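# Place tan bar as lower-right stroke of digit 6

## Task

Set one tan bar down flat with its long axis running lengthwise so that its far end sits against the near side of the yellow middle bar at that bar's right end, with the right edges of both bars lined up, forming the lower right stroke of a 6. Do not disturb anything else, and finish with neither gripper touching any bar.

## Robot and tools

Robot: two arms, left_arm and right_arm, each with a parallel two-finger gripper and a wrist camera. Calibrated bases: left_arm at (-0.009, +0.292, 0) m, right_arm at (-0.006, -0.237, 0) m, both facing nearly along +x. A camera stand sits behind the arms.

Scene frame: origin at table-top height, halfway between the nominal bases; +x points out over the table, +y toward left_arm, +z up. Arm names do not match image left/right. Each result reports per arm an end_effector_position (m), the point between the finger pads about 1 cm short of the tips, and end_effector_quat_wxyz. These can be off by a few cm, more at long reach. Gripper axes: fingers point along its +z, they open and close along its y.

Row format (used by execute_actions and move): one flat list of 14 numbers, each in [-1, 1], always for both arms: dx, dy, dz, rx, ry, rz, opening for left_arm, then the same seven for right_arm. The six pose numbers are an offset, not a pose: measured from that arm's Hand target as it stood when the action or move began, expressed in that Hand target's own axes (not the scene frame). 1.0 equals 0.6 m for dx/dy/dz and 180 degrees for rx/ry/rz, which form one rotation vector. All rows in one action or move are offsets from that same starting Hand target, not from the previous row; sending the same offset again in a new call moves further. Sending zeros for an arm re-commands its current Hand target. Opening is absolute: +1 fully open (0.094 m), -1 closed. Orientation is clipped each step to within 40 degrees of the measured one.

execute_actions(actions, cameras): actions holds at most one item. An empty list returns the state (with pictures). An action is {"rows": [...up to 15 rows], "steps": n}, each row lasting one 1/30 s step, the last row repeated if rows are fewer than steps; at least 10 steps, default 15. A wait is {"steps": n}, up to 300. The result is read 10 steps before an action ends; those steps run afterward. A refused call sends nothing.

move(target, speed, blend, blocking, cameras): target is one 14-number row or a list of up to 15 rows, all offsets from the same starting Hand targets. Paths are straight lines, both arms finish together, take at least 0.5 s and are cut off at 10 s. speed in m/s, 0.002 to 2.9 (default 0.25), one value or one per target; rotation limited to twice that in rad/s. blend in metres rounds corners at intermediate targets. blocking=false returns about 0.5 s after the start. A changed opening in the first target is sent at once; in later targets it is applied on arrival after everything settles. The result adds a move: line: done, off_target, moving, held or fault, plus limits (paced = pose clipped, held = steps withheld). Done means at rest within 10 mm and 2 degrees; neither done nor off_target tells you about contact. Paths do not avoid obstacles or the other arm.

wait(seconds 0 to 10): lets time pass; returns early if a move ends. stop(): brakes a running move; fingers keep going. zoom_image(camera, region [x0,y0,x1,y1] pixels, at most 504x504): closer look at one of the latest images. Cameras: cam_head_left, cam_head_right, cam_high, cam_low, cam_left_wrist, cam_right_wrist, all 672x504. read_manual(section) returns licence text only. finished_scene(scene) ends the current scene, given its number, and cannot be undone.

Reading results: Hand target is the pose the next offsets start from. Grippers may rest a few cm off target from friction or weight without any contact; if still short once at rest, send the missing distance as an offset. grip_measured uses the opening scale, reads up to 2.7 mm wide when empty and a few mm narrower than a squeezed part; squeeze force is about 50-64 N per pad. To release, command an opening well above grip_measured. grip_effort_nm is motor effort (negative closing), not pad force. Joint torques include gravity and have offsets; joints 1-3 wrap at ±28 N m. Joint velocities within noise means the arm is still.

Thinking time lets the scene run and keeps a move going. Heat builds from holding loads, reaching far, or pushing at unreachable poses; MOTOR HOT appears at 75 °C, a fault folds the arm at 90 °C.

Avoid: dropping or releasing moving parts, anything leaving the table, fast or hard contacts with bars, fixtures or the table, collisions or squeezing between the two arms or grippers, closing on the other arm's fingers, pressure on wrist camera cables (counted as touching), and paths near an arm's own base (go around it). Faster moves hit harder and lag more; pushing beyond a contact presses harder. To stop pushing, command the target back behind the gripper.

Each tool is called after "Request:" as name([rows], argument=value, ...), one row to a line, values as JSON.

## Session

Request:
execute_actions(actions=[])

Scene clock: 0.00 s of 4000.00 s.
left_arm: end_effector_position=(+0.3826, +0.3089, +0.1205) grip_measured=+1.000 grip_effort_nm=n/a end_effector_quat_wxyz=(+0.626, -0.032, +0.777, +0.059) | right_arm: end_effector_position=(+0.3943, -0.2500, +0.1263) grip_measured=+1.000 grip_effort_nm=n/a end_effector_quat_wxyz=(+0.626, +0.037, +0.776, -0.069)
Joint positions: left_arm=[-0.059 1.521 0.303 1.005 -0.169 0.015 0.094] | right_arm=[0.073 1.53 0.349 0.968 0.215 -0.016 0.094]
Joint velocities: within noise
Joint torques (N m): no reading
Heat: left arm: 31 °C; right arm: 29 °C.
Hand target: left_arm +0.3837, +0.3089, +0.1226; +0.628, -0.033, +0.776, +0.058 | right_arm +0.3954, -0.2501, +0.1298; +0.629, +0.038, +0.773, -0.069
camera_calibration:
cam_left_wrist: T_world_to_cam=[[0.14722, -0.988075, -0.0450946, 0.256434], [-0.625871, -0.0577555, -0.777785, 0.385997], [0.765906, 0.142729, -0.626911, -0.171648], [0, 0, 0, 1]] pos_world=[0.335298, 0.300169, 0.204179]
cam_right_wrist: T_world_to_cam=[[-0.154719, -0.98501, 0.076266, -0.196517], [-0.60606, 0.0336644, -0.794706, 0.388315], [0.780227, -0.169178, -0.602184, -0.18162], [0, 0, 0, 1]] pos_world=[0.346641, -0.23737, 0.214215]

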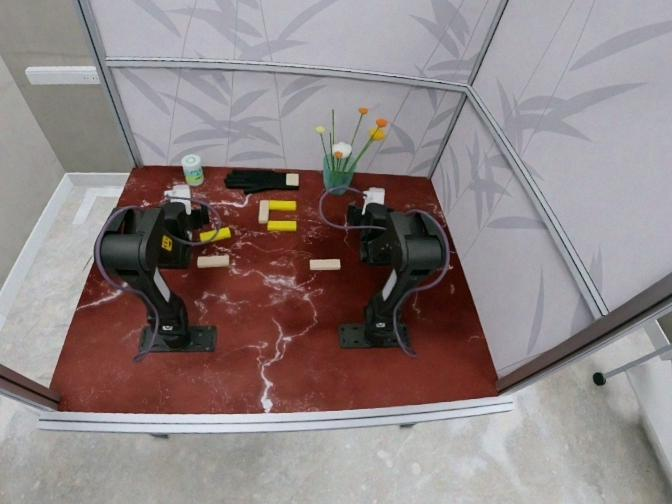

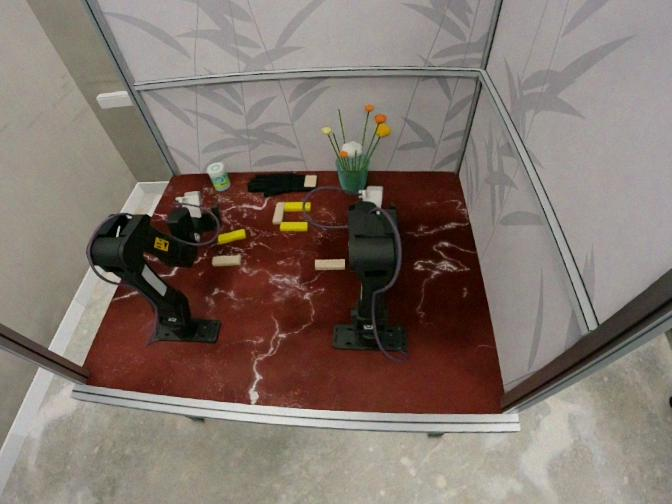

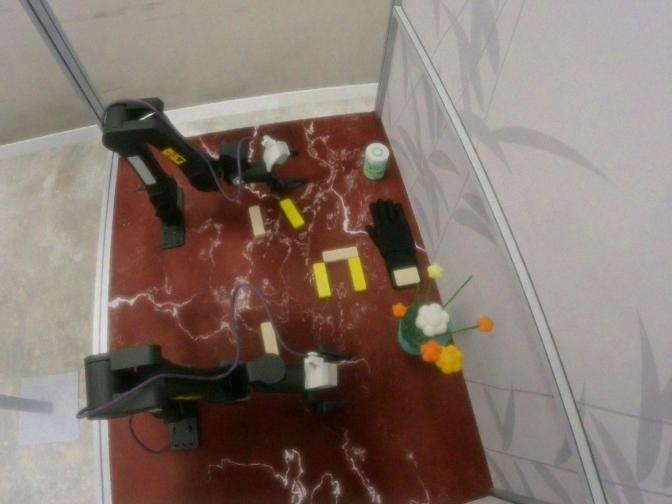

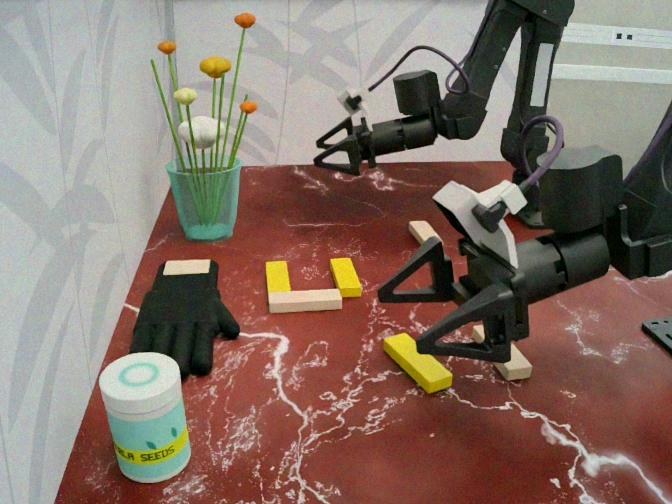

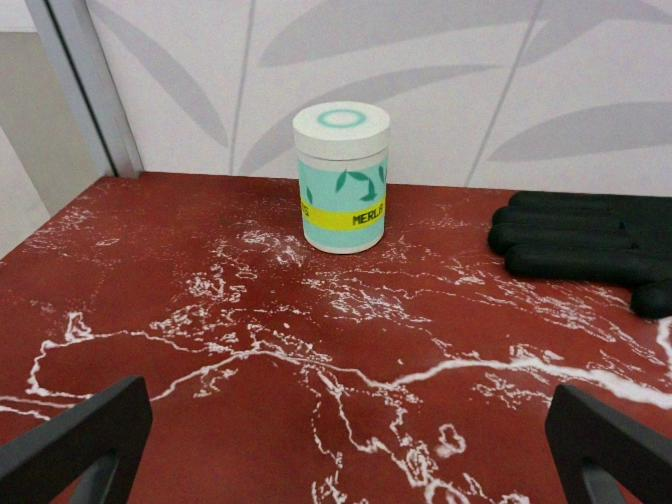

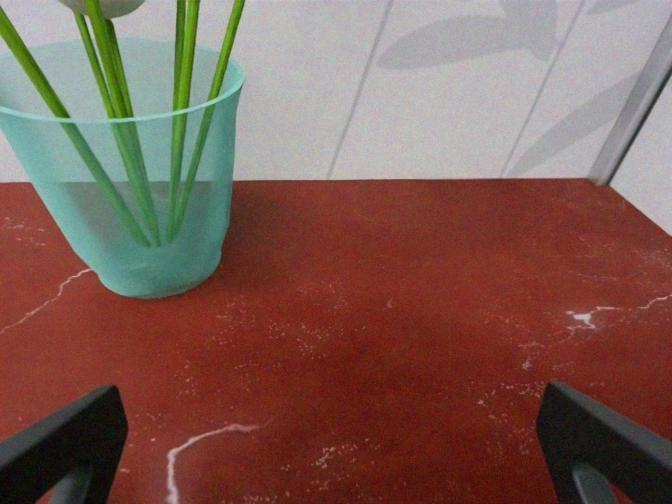

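Request:
zoom_image(camera="cam_head_left", region=[250, 170, 370, 290])

Request:
zoom_image(camera="cam_head_right", region=[250, 170, 370, 290])

Scaled by 4.200.

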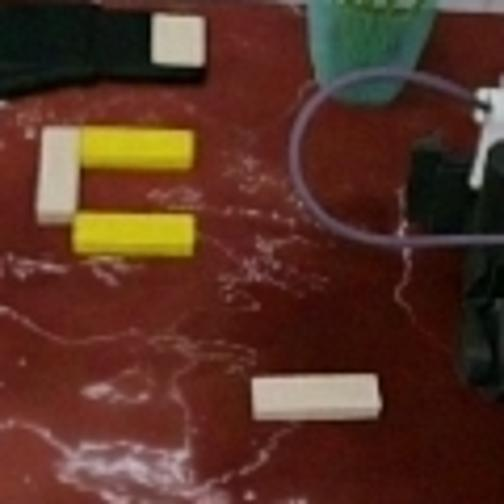

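Scaled by 4.200.

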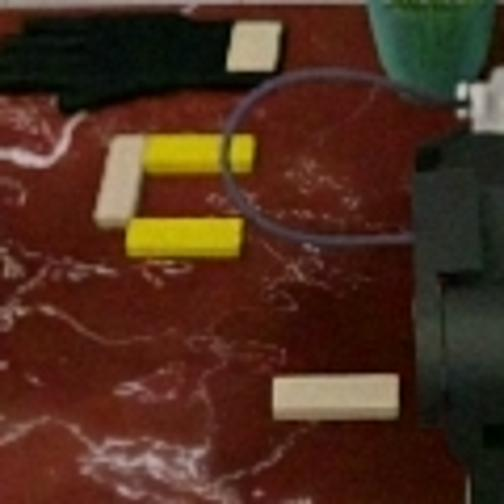

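Request:
move([
  [0,0,0,0,0,0,1,0.1105,0.2095,-0.2732,-0.3870,0.2942,-0.4509,0.3],
  [0,0,0,0,0,0,1,0.2278,0.2167,-0.2493,-0.3870,0.2942,-0.4509,-0.6],
  [0,0,0,0,0,0,1,0.1432,0.2115,-0.2665,-0.3870,0.2942,-0.4509,-0.6],
  [0,0,0,0,0,0,1,0.1442,0.4060,-0.1620,-0.0453,0.4342,-0.0235,-0.6],
], speed=[0.6,0.2,0.3,0.55], blend=[0.005,0,0.02,0], cameras=["cam_right_wrist","cam_low","cam_head_left"])

Scene clock: 8.53 s of 4000.00 s.
left_arm: end_effector_position=(+0.3826, +0.3089, +0.1205) grip_measured=+1.000 grip_effort_nm=0.017 end_effector_quat_wxyz=(+0.626, -0.032, +0.777, +0.059) | right_arm: end_effector_position=(+0.3198, +0.0020, +0.0546) grip_measured=-0.404 grip_effort_nm=-1.023 end_effector_quat_wxyz=(+0.009, +0.001, +1.000, +0.007)
Joint positions: left_arm=[-0.059 1.521 0.303 1.005 -0.169 0.015 0.094] | right_arm=[0.642 2.086 1.673 -1.135 -0.001 0.632 0.028]
Joint velocities: within noise
Joint torques (N m): left_arm=[-0.05 -5.23 5.5 1.76 -0.01 0.02] | right_arm=[0.32 -10.26 8.34 0.11 0.04 0.13]
Heat: left arm: 33 °C; right arm: 30 °C.
Hand target: left_arm +0.3837, +0.3089, +0.1226; +0.628, -0.033, +0.776, +0.058 | right_arm +0.3190, +0.0031, +0.0501; -0.001, +0.005, +1.000, +0.000
Off the commanded pose: left_arm 0.002 m, 0 deg | right_arm 0.005 m, 2 deg.
Kept back: nothing.
move: done
camera_calibration:
cam_right_wrist: T_world_to_cam=[[0.0112987, -0.999936, -0.000802234, -0.00315512], [-0.912339, -0.0106373, 0.409297, 0.309987], [-0.409279, -0.00389261, -0.912401, 0.273019], [0, 0, 0, 1]] pos_world=[0.39459, 0.00120525, 0.122223]
Images, in order (width x height): cam_head_left 672x504, cam_low 672x504, cam_right_wrist 672x504.

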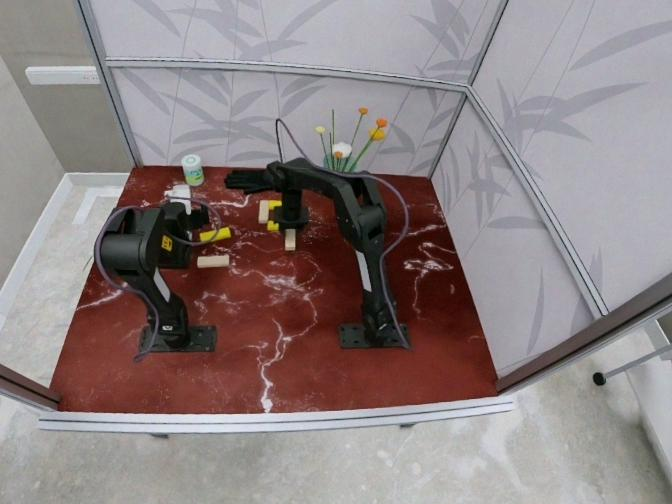

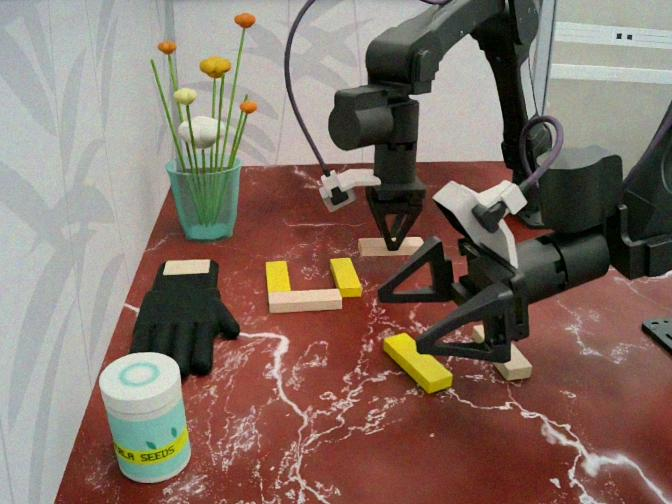

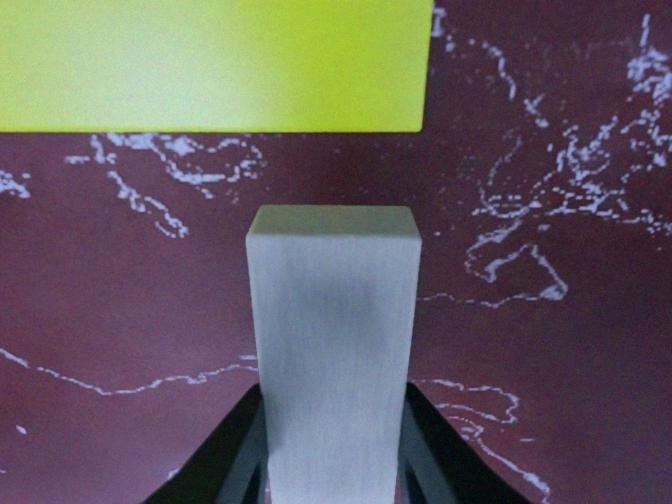

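Request:
move([
  [0,0,0,0,0,0,1,-0.0168,-0.0077,0.0583,0,0,0,-0.6],
  [0,0,0,0,0,0,1,-0.0243,-0.0077,0.0583,0,0,0,-0.6],
], speed=[0.1,0.03], cameras=["cam_right_wrist","cam_low"])

Request:
zoom_image(camera="cam_low", region=[300, 220, 440, 320])

Scene clock: 10.33 s of 4000.00 s.
left_arm: end_effector_position=(+0.3826, +0.3089, +0.1205) grip_measured=+1.000 grip_effort_nm=0.017 end_effector_quat_wxyz=(+0.626, -0.032, +0.777, +0.059) | right_arm: end_effector_position=(+0.3249, -0.0044, +0.0236) grip_measured=-0.404 grip_effort_nm=-1.013 end_effector_quat_wxyz=(-0.005, +0.008, +1.000, -0.002)
Joint positions: left_arm=[-0.059 1.521 0.303 1.005 -0.169 0.015 0.094] | right_arm=[0.62 2.148 1.644 -1.078 -0.003 0.625 0.028]
Joint velocities: within noise
Joint torques (N m): left_arm=[-0.01 -5.22 5.59 1.75 -0.01 0.04] | right_arm=[-0.61 -10.21 7.27 0.57 0.1 -0.1]
Heat: left arm: 33 °C; right arm: 31 °C.
Hand target: left_arm +0.3837, +0.3089, +0.1226; +0.628, -0.033, +0.776, +0.058 | right_arm +0.3335, -0.0016, +0.0151; -0.001, +0.005, +1.000, +0.000
Off the commanded pose: left_arm 0.002 m, 0 deg | right_arm 0.012 m, 1 deg.
Kept back: nothing.
move: off_target (right_arm)
camera_calibration:
cam_right_wrist: T_world_to_cam=[[-0.00258636, -0.999845, 0.0174281, -0.00569895], [-0.899836, 0.00992949, 0.436115, 0.322578], [-0.436221, -0.0145545, -0.899722, 0.2552], [0, 0, 0, 1]] pos_world=[0.401577, -0.0051868, 0.0890272]
Images, in order (width x height): cam_low 672x504, cam_right_wrist 672x504.

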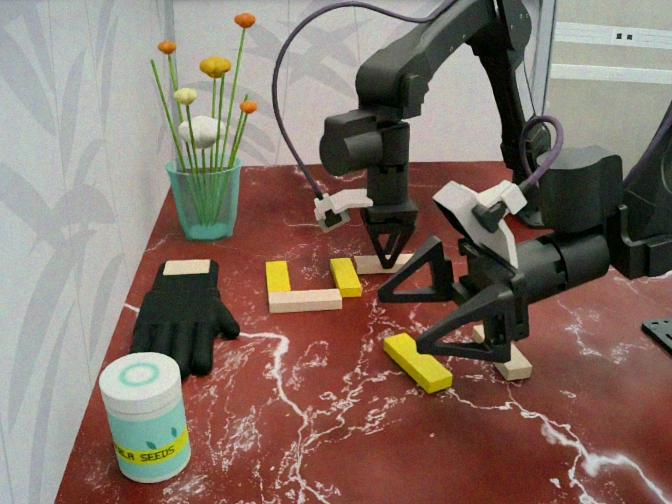

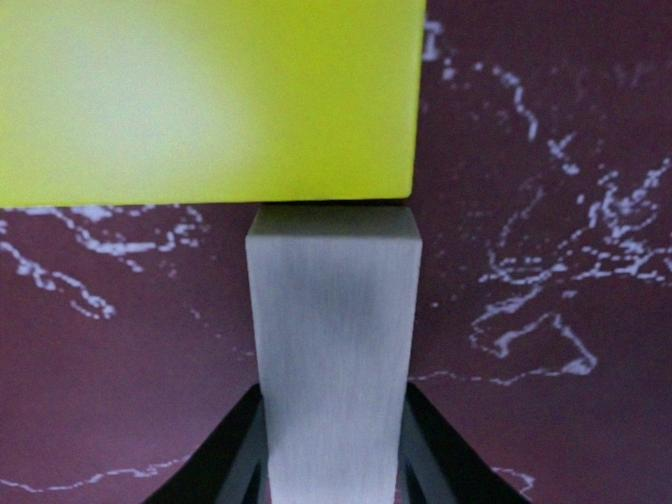

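Scaled by 3.600.

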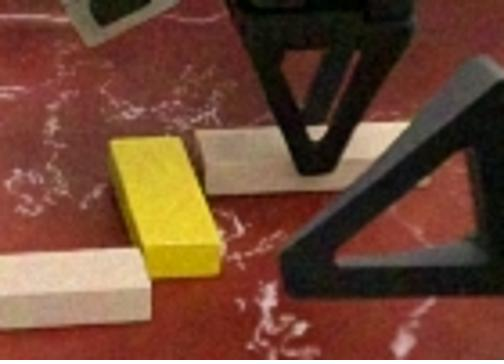

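Request:
move([
  [0,0,0,0,0,0,1,0.0042,0.0003,-0.0133,0,0,-0.006,-0.6],
  [0,0,0,0,0,0,1,-0.0008,0.0003,-0.0067,0,0,-0.006,-0.6],
], speed=[0.05,0.03], cameras=["cam_right_wrist","cam_low"])

Request:
zoom_image(camera="cam_low", region=[300, 220, 440, 320])

Scene clock: 12.37 s of 4000.00 s.
left_arm: end_effector_position=(+0.3826, +0.3089, +0.1205) grip_measured=+1.000 grip_effort_nm=0.022 end_effector_quat_wxyz=(+0.626, -0.032, +0.777, +0.059) | right_arm: end_effector_position=(+0.3266, -0.0033, +0.0251) grip_measured=-0.404 grip_effort_nm=-1.018 end_effector_quat_wxyz=(-0.003, -0.002, +1.000, +0.000)
Joint positions: left_arm=[-0.059 1.521 0.303 1.005 -0.169 0.015 0.094] | right_arm=[0.62 2.148 1.65 -1.078 -0.003 0.605 0.028]
Joint velocities: within noise
Joint torques (N m): left_arm=[-0.05 -5.24 5.61 1.79 -0.02 0.01] | right_arm=[-0.58 -10.41 8.18 0.39 0.04 -0.09]
Heat: left arm: 33 °C; right arm: 32 °C.
Hand target: left_arm +0.3837, +0.3089, +0.1226; +0.628, -0.033, +0.776, +0.058 | right_arm +0.3340, -0.0014, +0.0192; +0.000, -0.004, +1.000, +0.000
Off the commanded pose: left_arm 0.002 m, 0 deg | right_arm 0.010 m, 0 deg.
Kept back: nothing.
move: done
camera_calibration:
cam_right_wrist: T_world_to_cam=[[0.0168367, -0.999766, 0.0135748, -0.0107494], [-0.902117, -0.00933481, 0.431391, 0.324264], [-0.431163, -0.0195093, -0.902063, 0.255728], [0, 0, 0, 1]] pos_world=[0.402966, -0.0027309, 0.0909444]
Images, in order (width x height): cam_low 672x504, cam_right_wrist 672x504.

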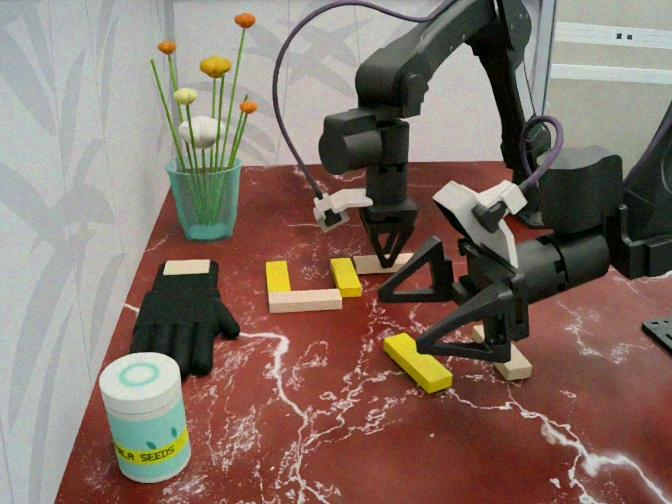

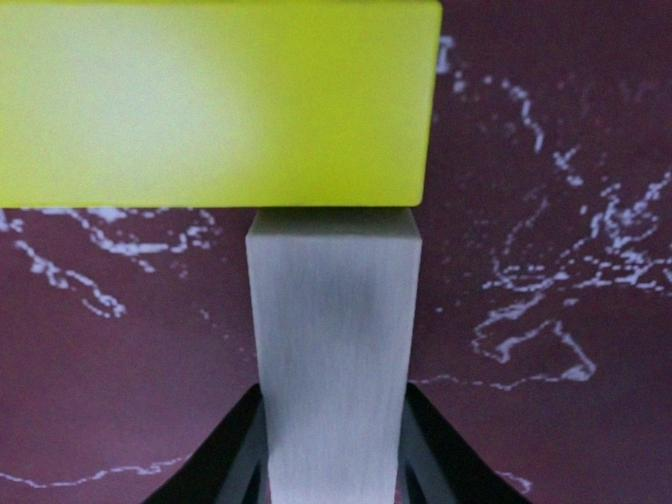

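Scaled by 3.600.

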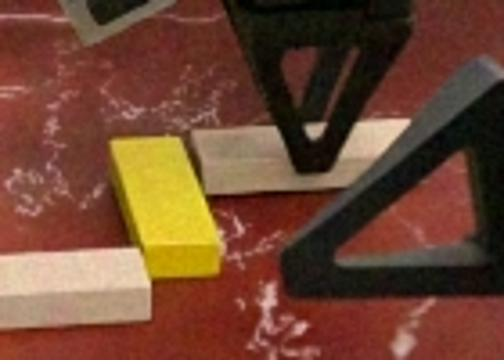

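Request:
move(target=[0,0,0,0,0,0,1,-0.0078,0.0,-0.0017,0,0,0,-0.6], speed=0.04, cameras=["cam_right_wrist","cam_low"])

Scene clock: 13.70 s of 4000.00 s.
left_arm: end_effector_position=(+0.3826, +0.3089, +0.1205) grip_measured=+1.000 grip_effort_nm=0.012 end_effector_quat_wxyz=(+0.626, -0.032, +0.777, +0.059) | right_arm: end_effector_position=(+0.3338, -0.0017, +0.0253) grip_measured=-0.404 grip_effort_nm=-1.013 end_effector_quat_wxyz=(+0.001, -0.002, +1.000, +0.003)
Joint positions: left_arm=[-0.059 1.521 0.303 1.005 -0.169 0.015 0.094] | right_arm=[0.614 2.164 1.677 -1.078 -0.003 0.598 0.028]
Joint velocities: within noise
Joint torques (N m): left_arm=[-0.06 -5.19 5.63 1.74 -0.01 0.01] | right_arm=[-0.59 -10.63 8.09 0.29 0.05 -0.12]
Heat: left arm: 34 °C; right arm: 32 °C.
Hand target: left_arm +0.3837, +0.3089, +0.1226; +0.628, -0.033, +0.776, +0.058 | right_arm +0.3388, -0.0014, +0.0202; +0.000, -0.004, +1.000, +0.000
Off the commanded pose: left_arm 0.002 m, 0 deg | right_arm 0.007 m, 0 deg.
Kept back: nothing.
move: done
camera_calibration:
cam_right_wrist: T_world_to_cam=[[0.0167556, -0.999829, 0.00781468, -0.00922789], [-0.905737, -0.0118673, 0.423673, 0.332034], [-0.423508, -0.0141769, -0.905781, 0.256546], [0, 0, 0, 1]] pos_world=[0.40954, -0.00164892, 0.0917722]
Images, in order (width x height): cam_low 672x504, cam_right_wrist 672x504.

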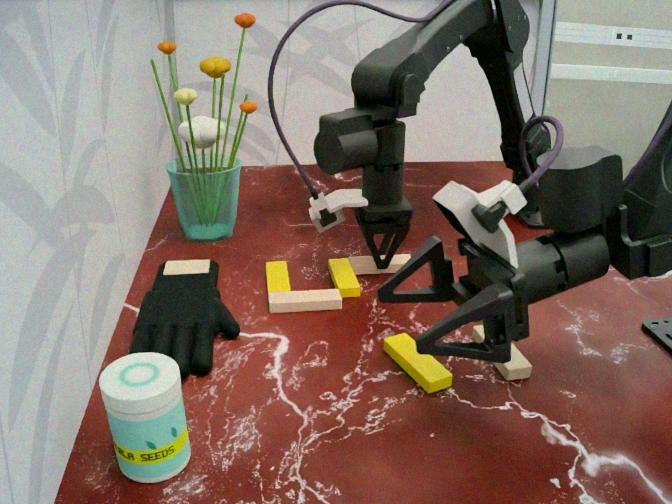

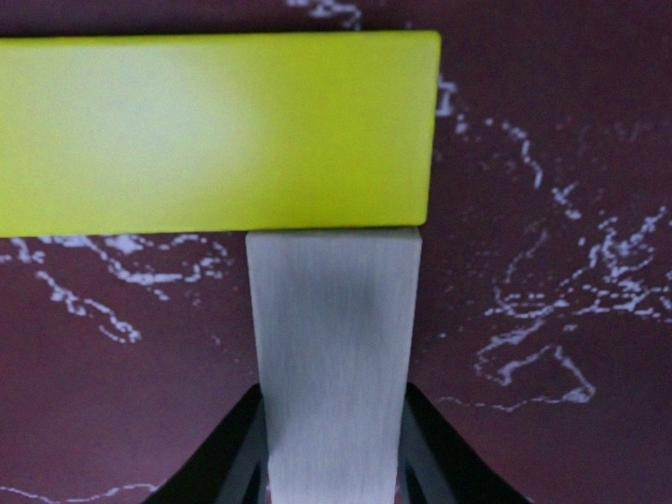

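Request:
move([
  [0,0,0,0,0,0,1,0.0055,-0.0020,-0.0050,0,0,0,-0.6],
  [0,0,0,0,0,0,1,0.0055,-0.0020,-0.0050,0,0,0,0.0],
  [0,0,0,0,0,0,1,0.0055,-0.0020,-0.13,0,0,0,0.0],
], speed=[0.05,0.05,0.25], cameras=["cam_right_wrist","cam_low"])

Scene clock: 18.30 s of 4000.00 s.
left_arm: end_effector_position=(+0.3826, +0.3089, +0.1205) grip_measured=+1.000 grip_effort_nm=0.012 end_effector_quat_wxyz=(+0.626, -0.032, +0.777, +0.059) | right_arm: end_effector_position=(+0.3343, -0.0014, +0.0841) grip_measured=-0.001 grip_effort_nm=0.100 end_effector_quat_wxyz=(-0.010, -0.002, +1.000, -0.005)
Joint positions: left_arm=[-0.059 1.521 0.303 1.005 -0.169 0.015 0.094] | right_arm=[0.614 2.164 1.912 -1.341 -0.003 0.598 0.047]
Joint velocities: within noise
Joint torques (N m): left_arm=[-0.12 -5.16 5.48 1.76 -0.01 0] | right_arm=[-0.28 -15.16 7.82 0 0.05 -0.08]
Heat: left arm: 34 °C; right arm: 33 °C.
Hand target: left_arm +0.3837, +0.3089, +0.1226; +0.628, -0.033, +0.776, +0.058 | right_arm +0.3355, -0.0026, +0.0983; +0.000, -0.004, +1.000, +0.000
Off the commanded pose: left_arm 0.002 m, 0 deg | right_arm 0.014 m, 1 deg.
Kept back: nothing.
move: off_target (right_arm)
camera_calibration:
cam_right_wrist: T_world_to_cam=[[0.0174845, -0.999578, 0.0232075, -0.0108496], [-0.89578, -0.0053496, 0.444465, 0.302576], [-0.444153, -0.0285601, -0.895496, 0.316058], [0, 0, 0, 1]] pos_world=[0.411609, -0.000199716, 0.148796]
Images, in order (width x height): cam_low 672x504, cam_right_wrist 672x504.

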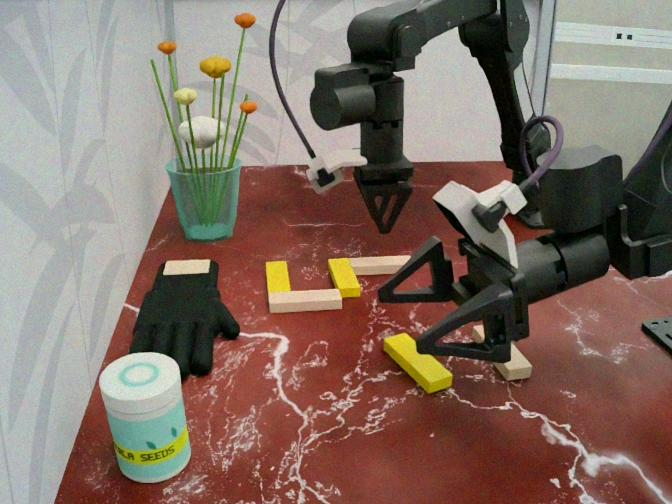

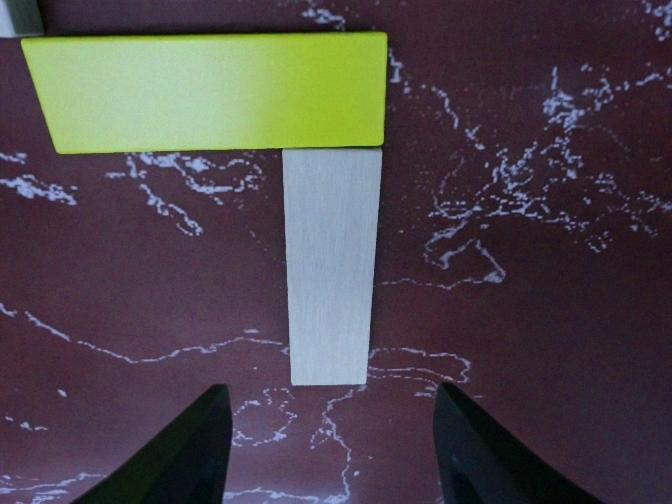

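Request:
finished_scene(scene=2)

The scene is finished: the task was done.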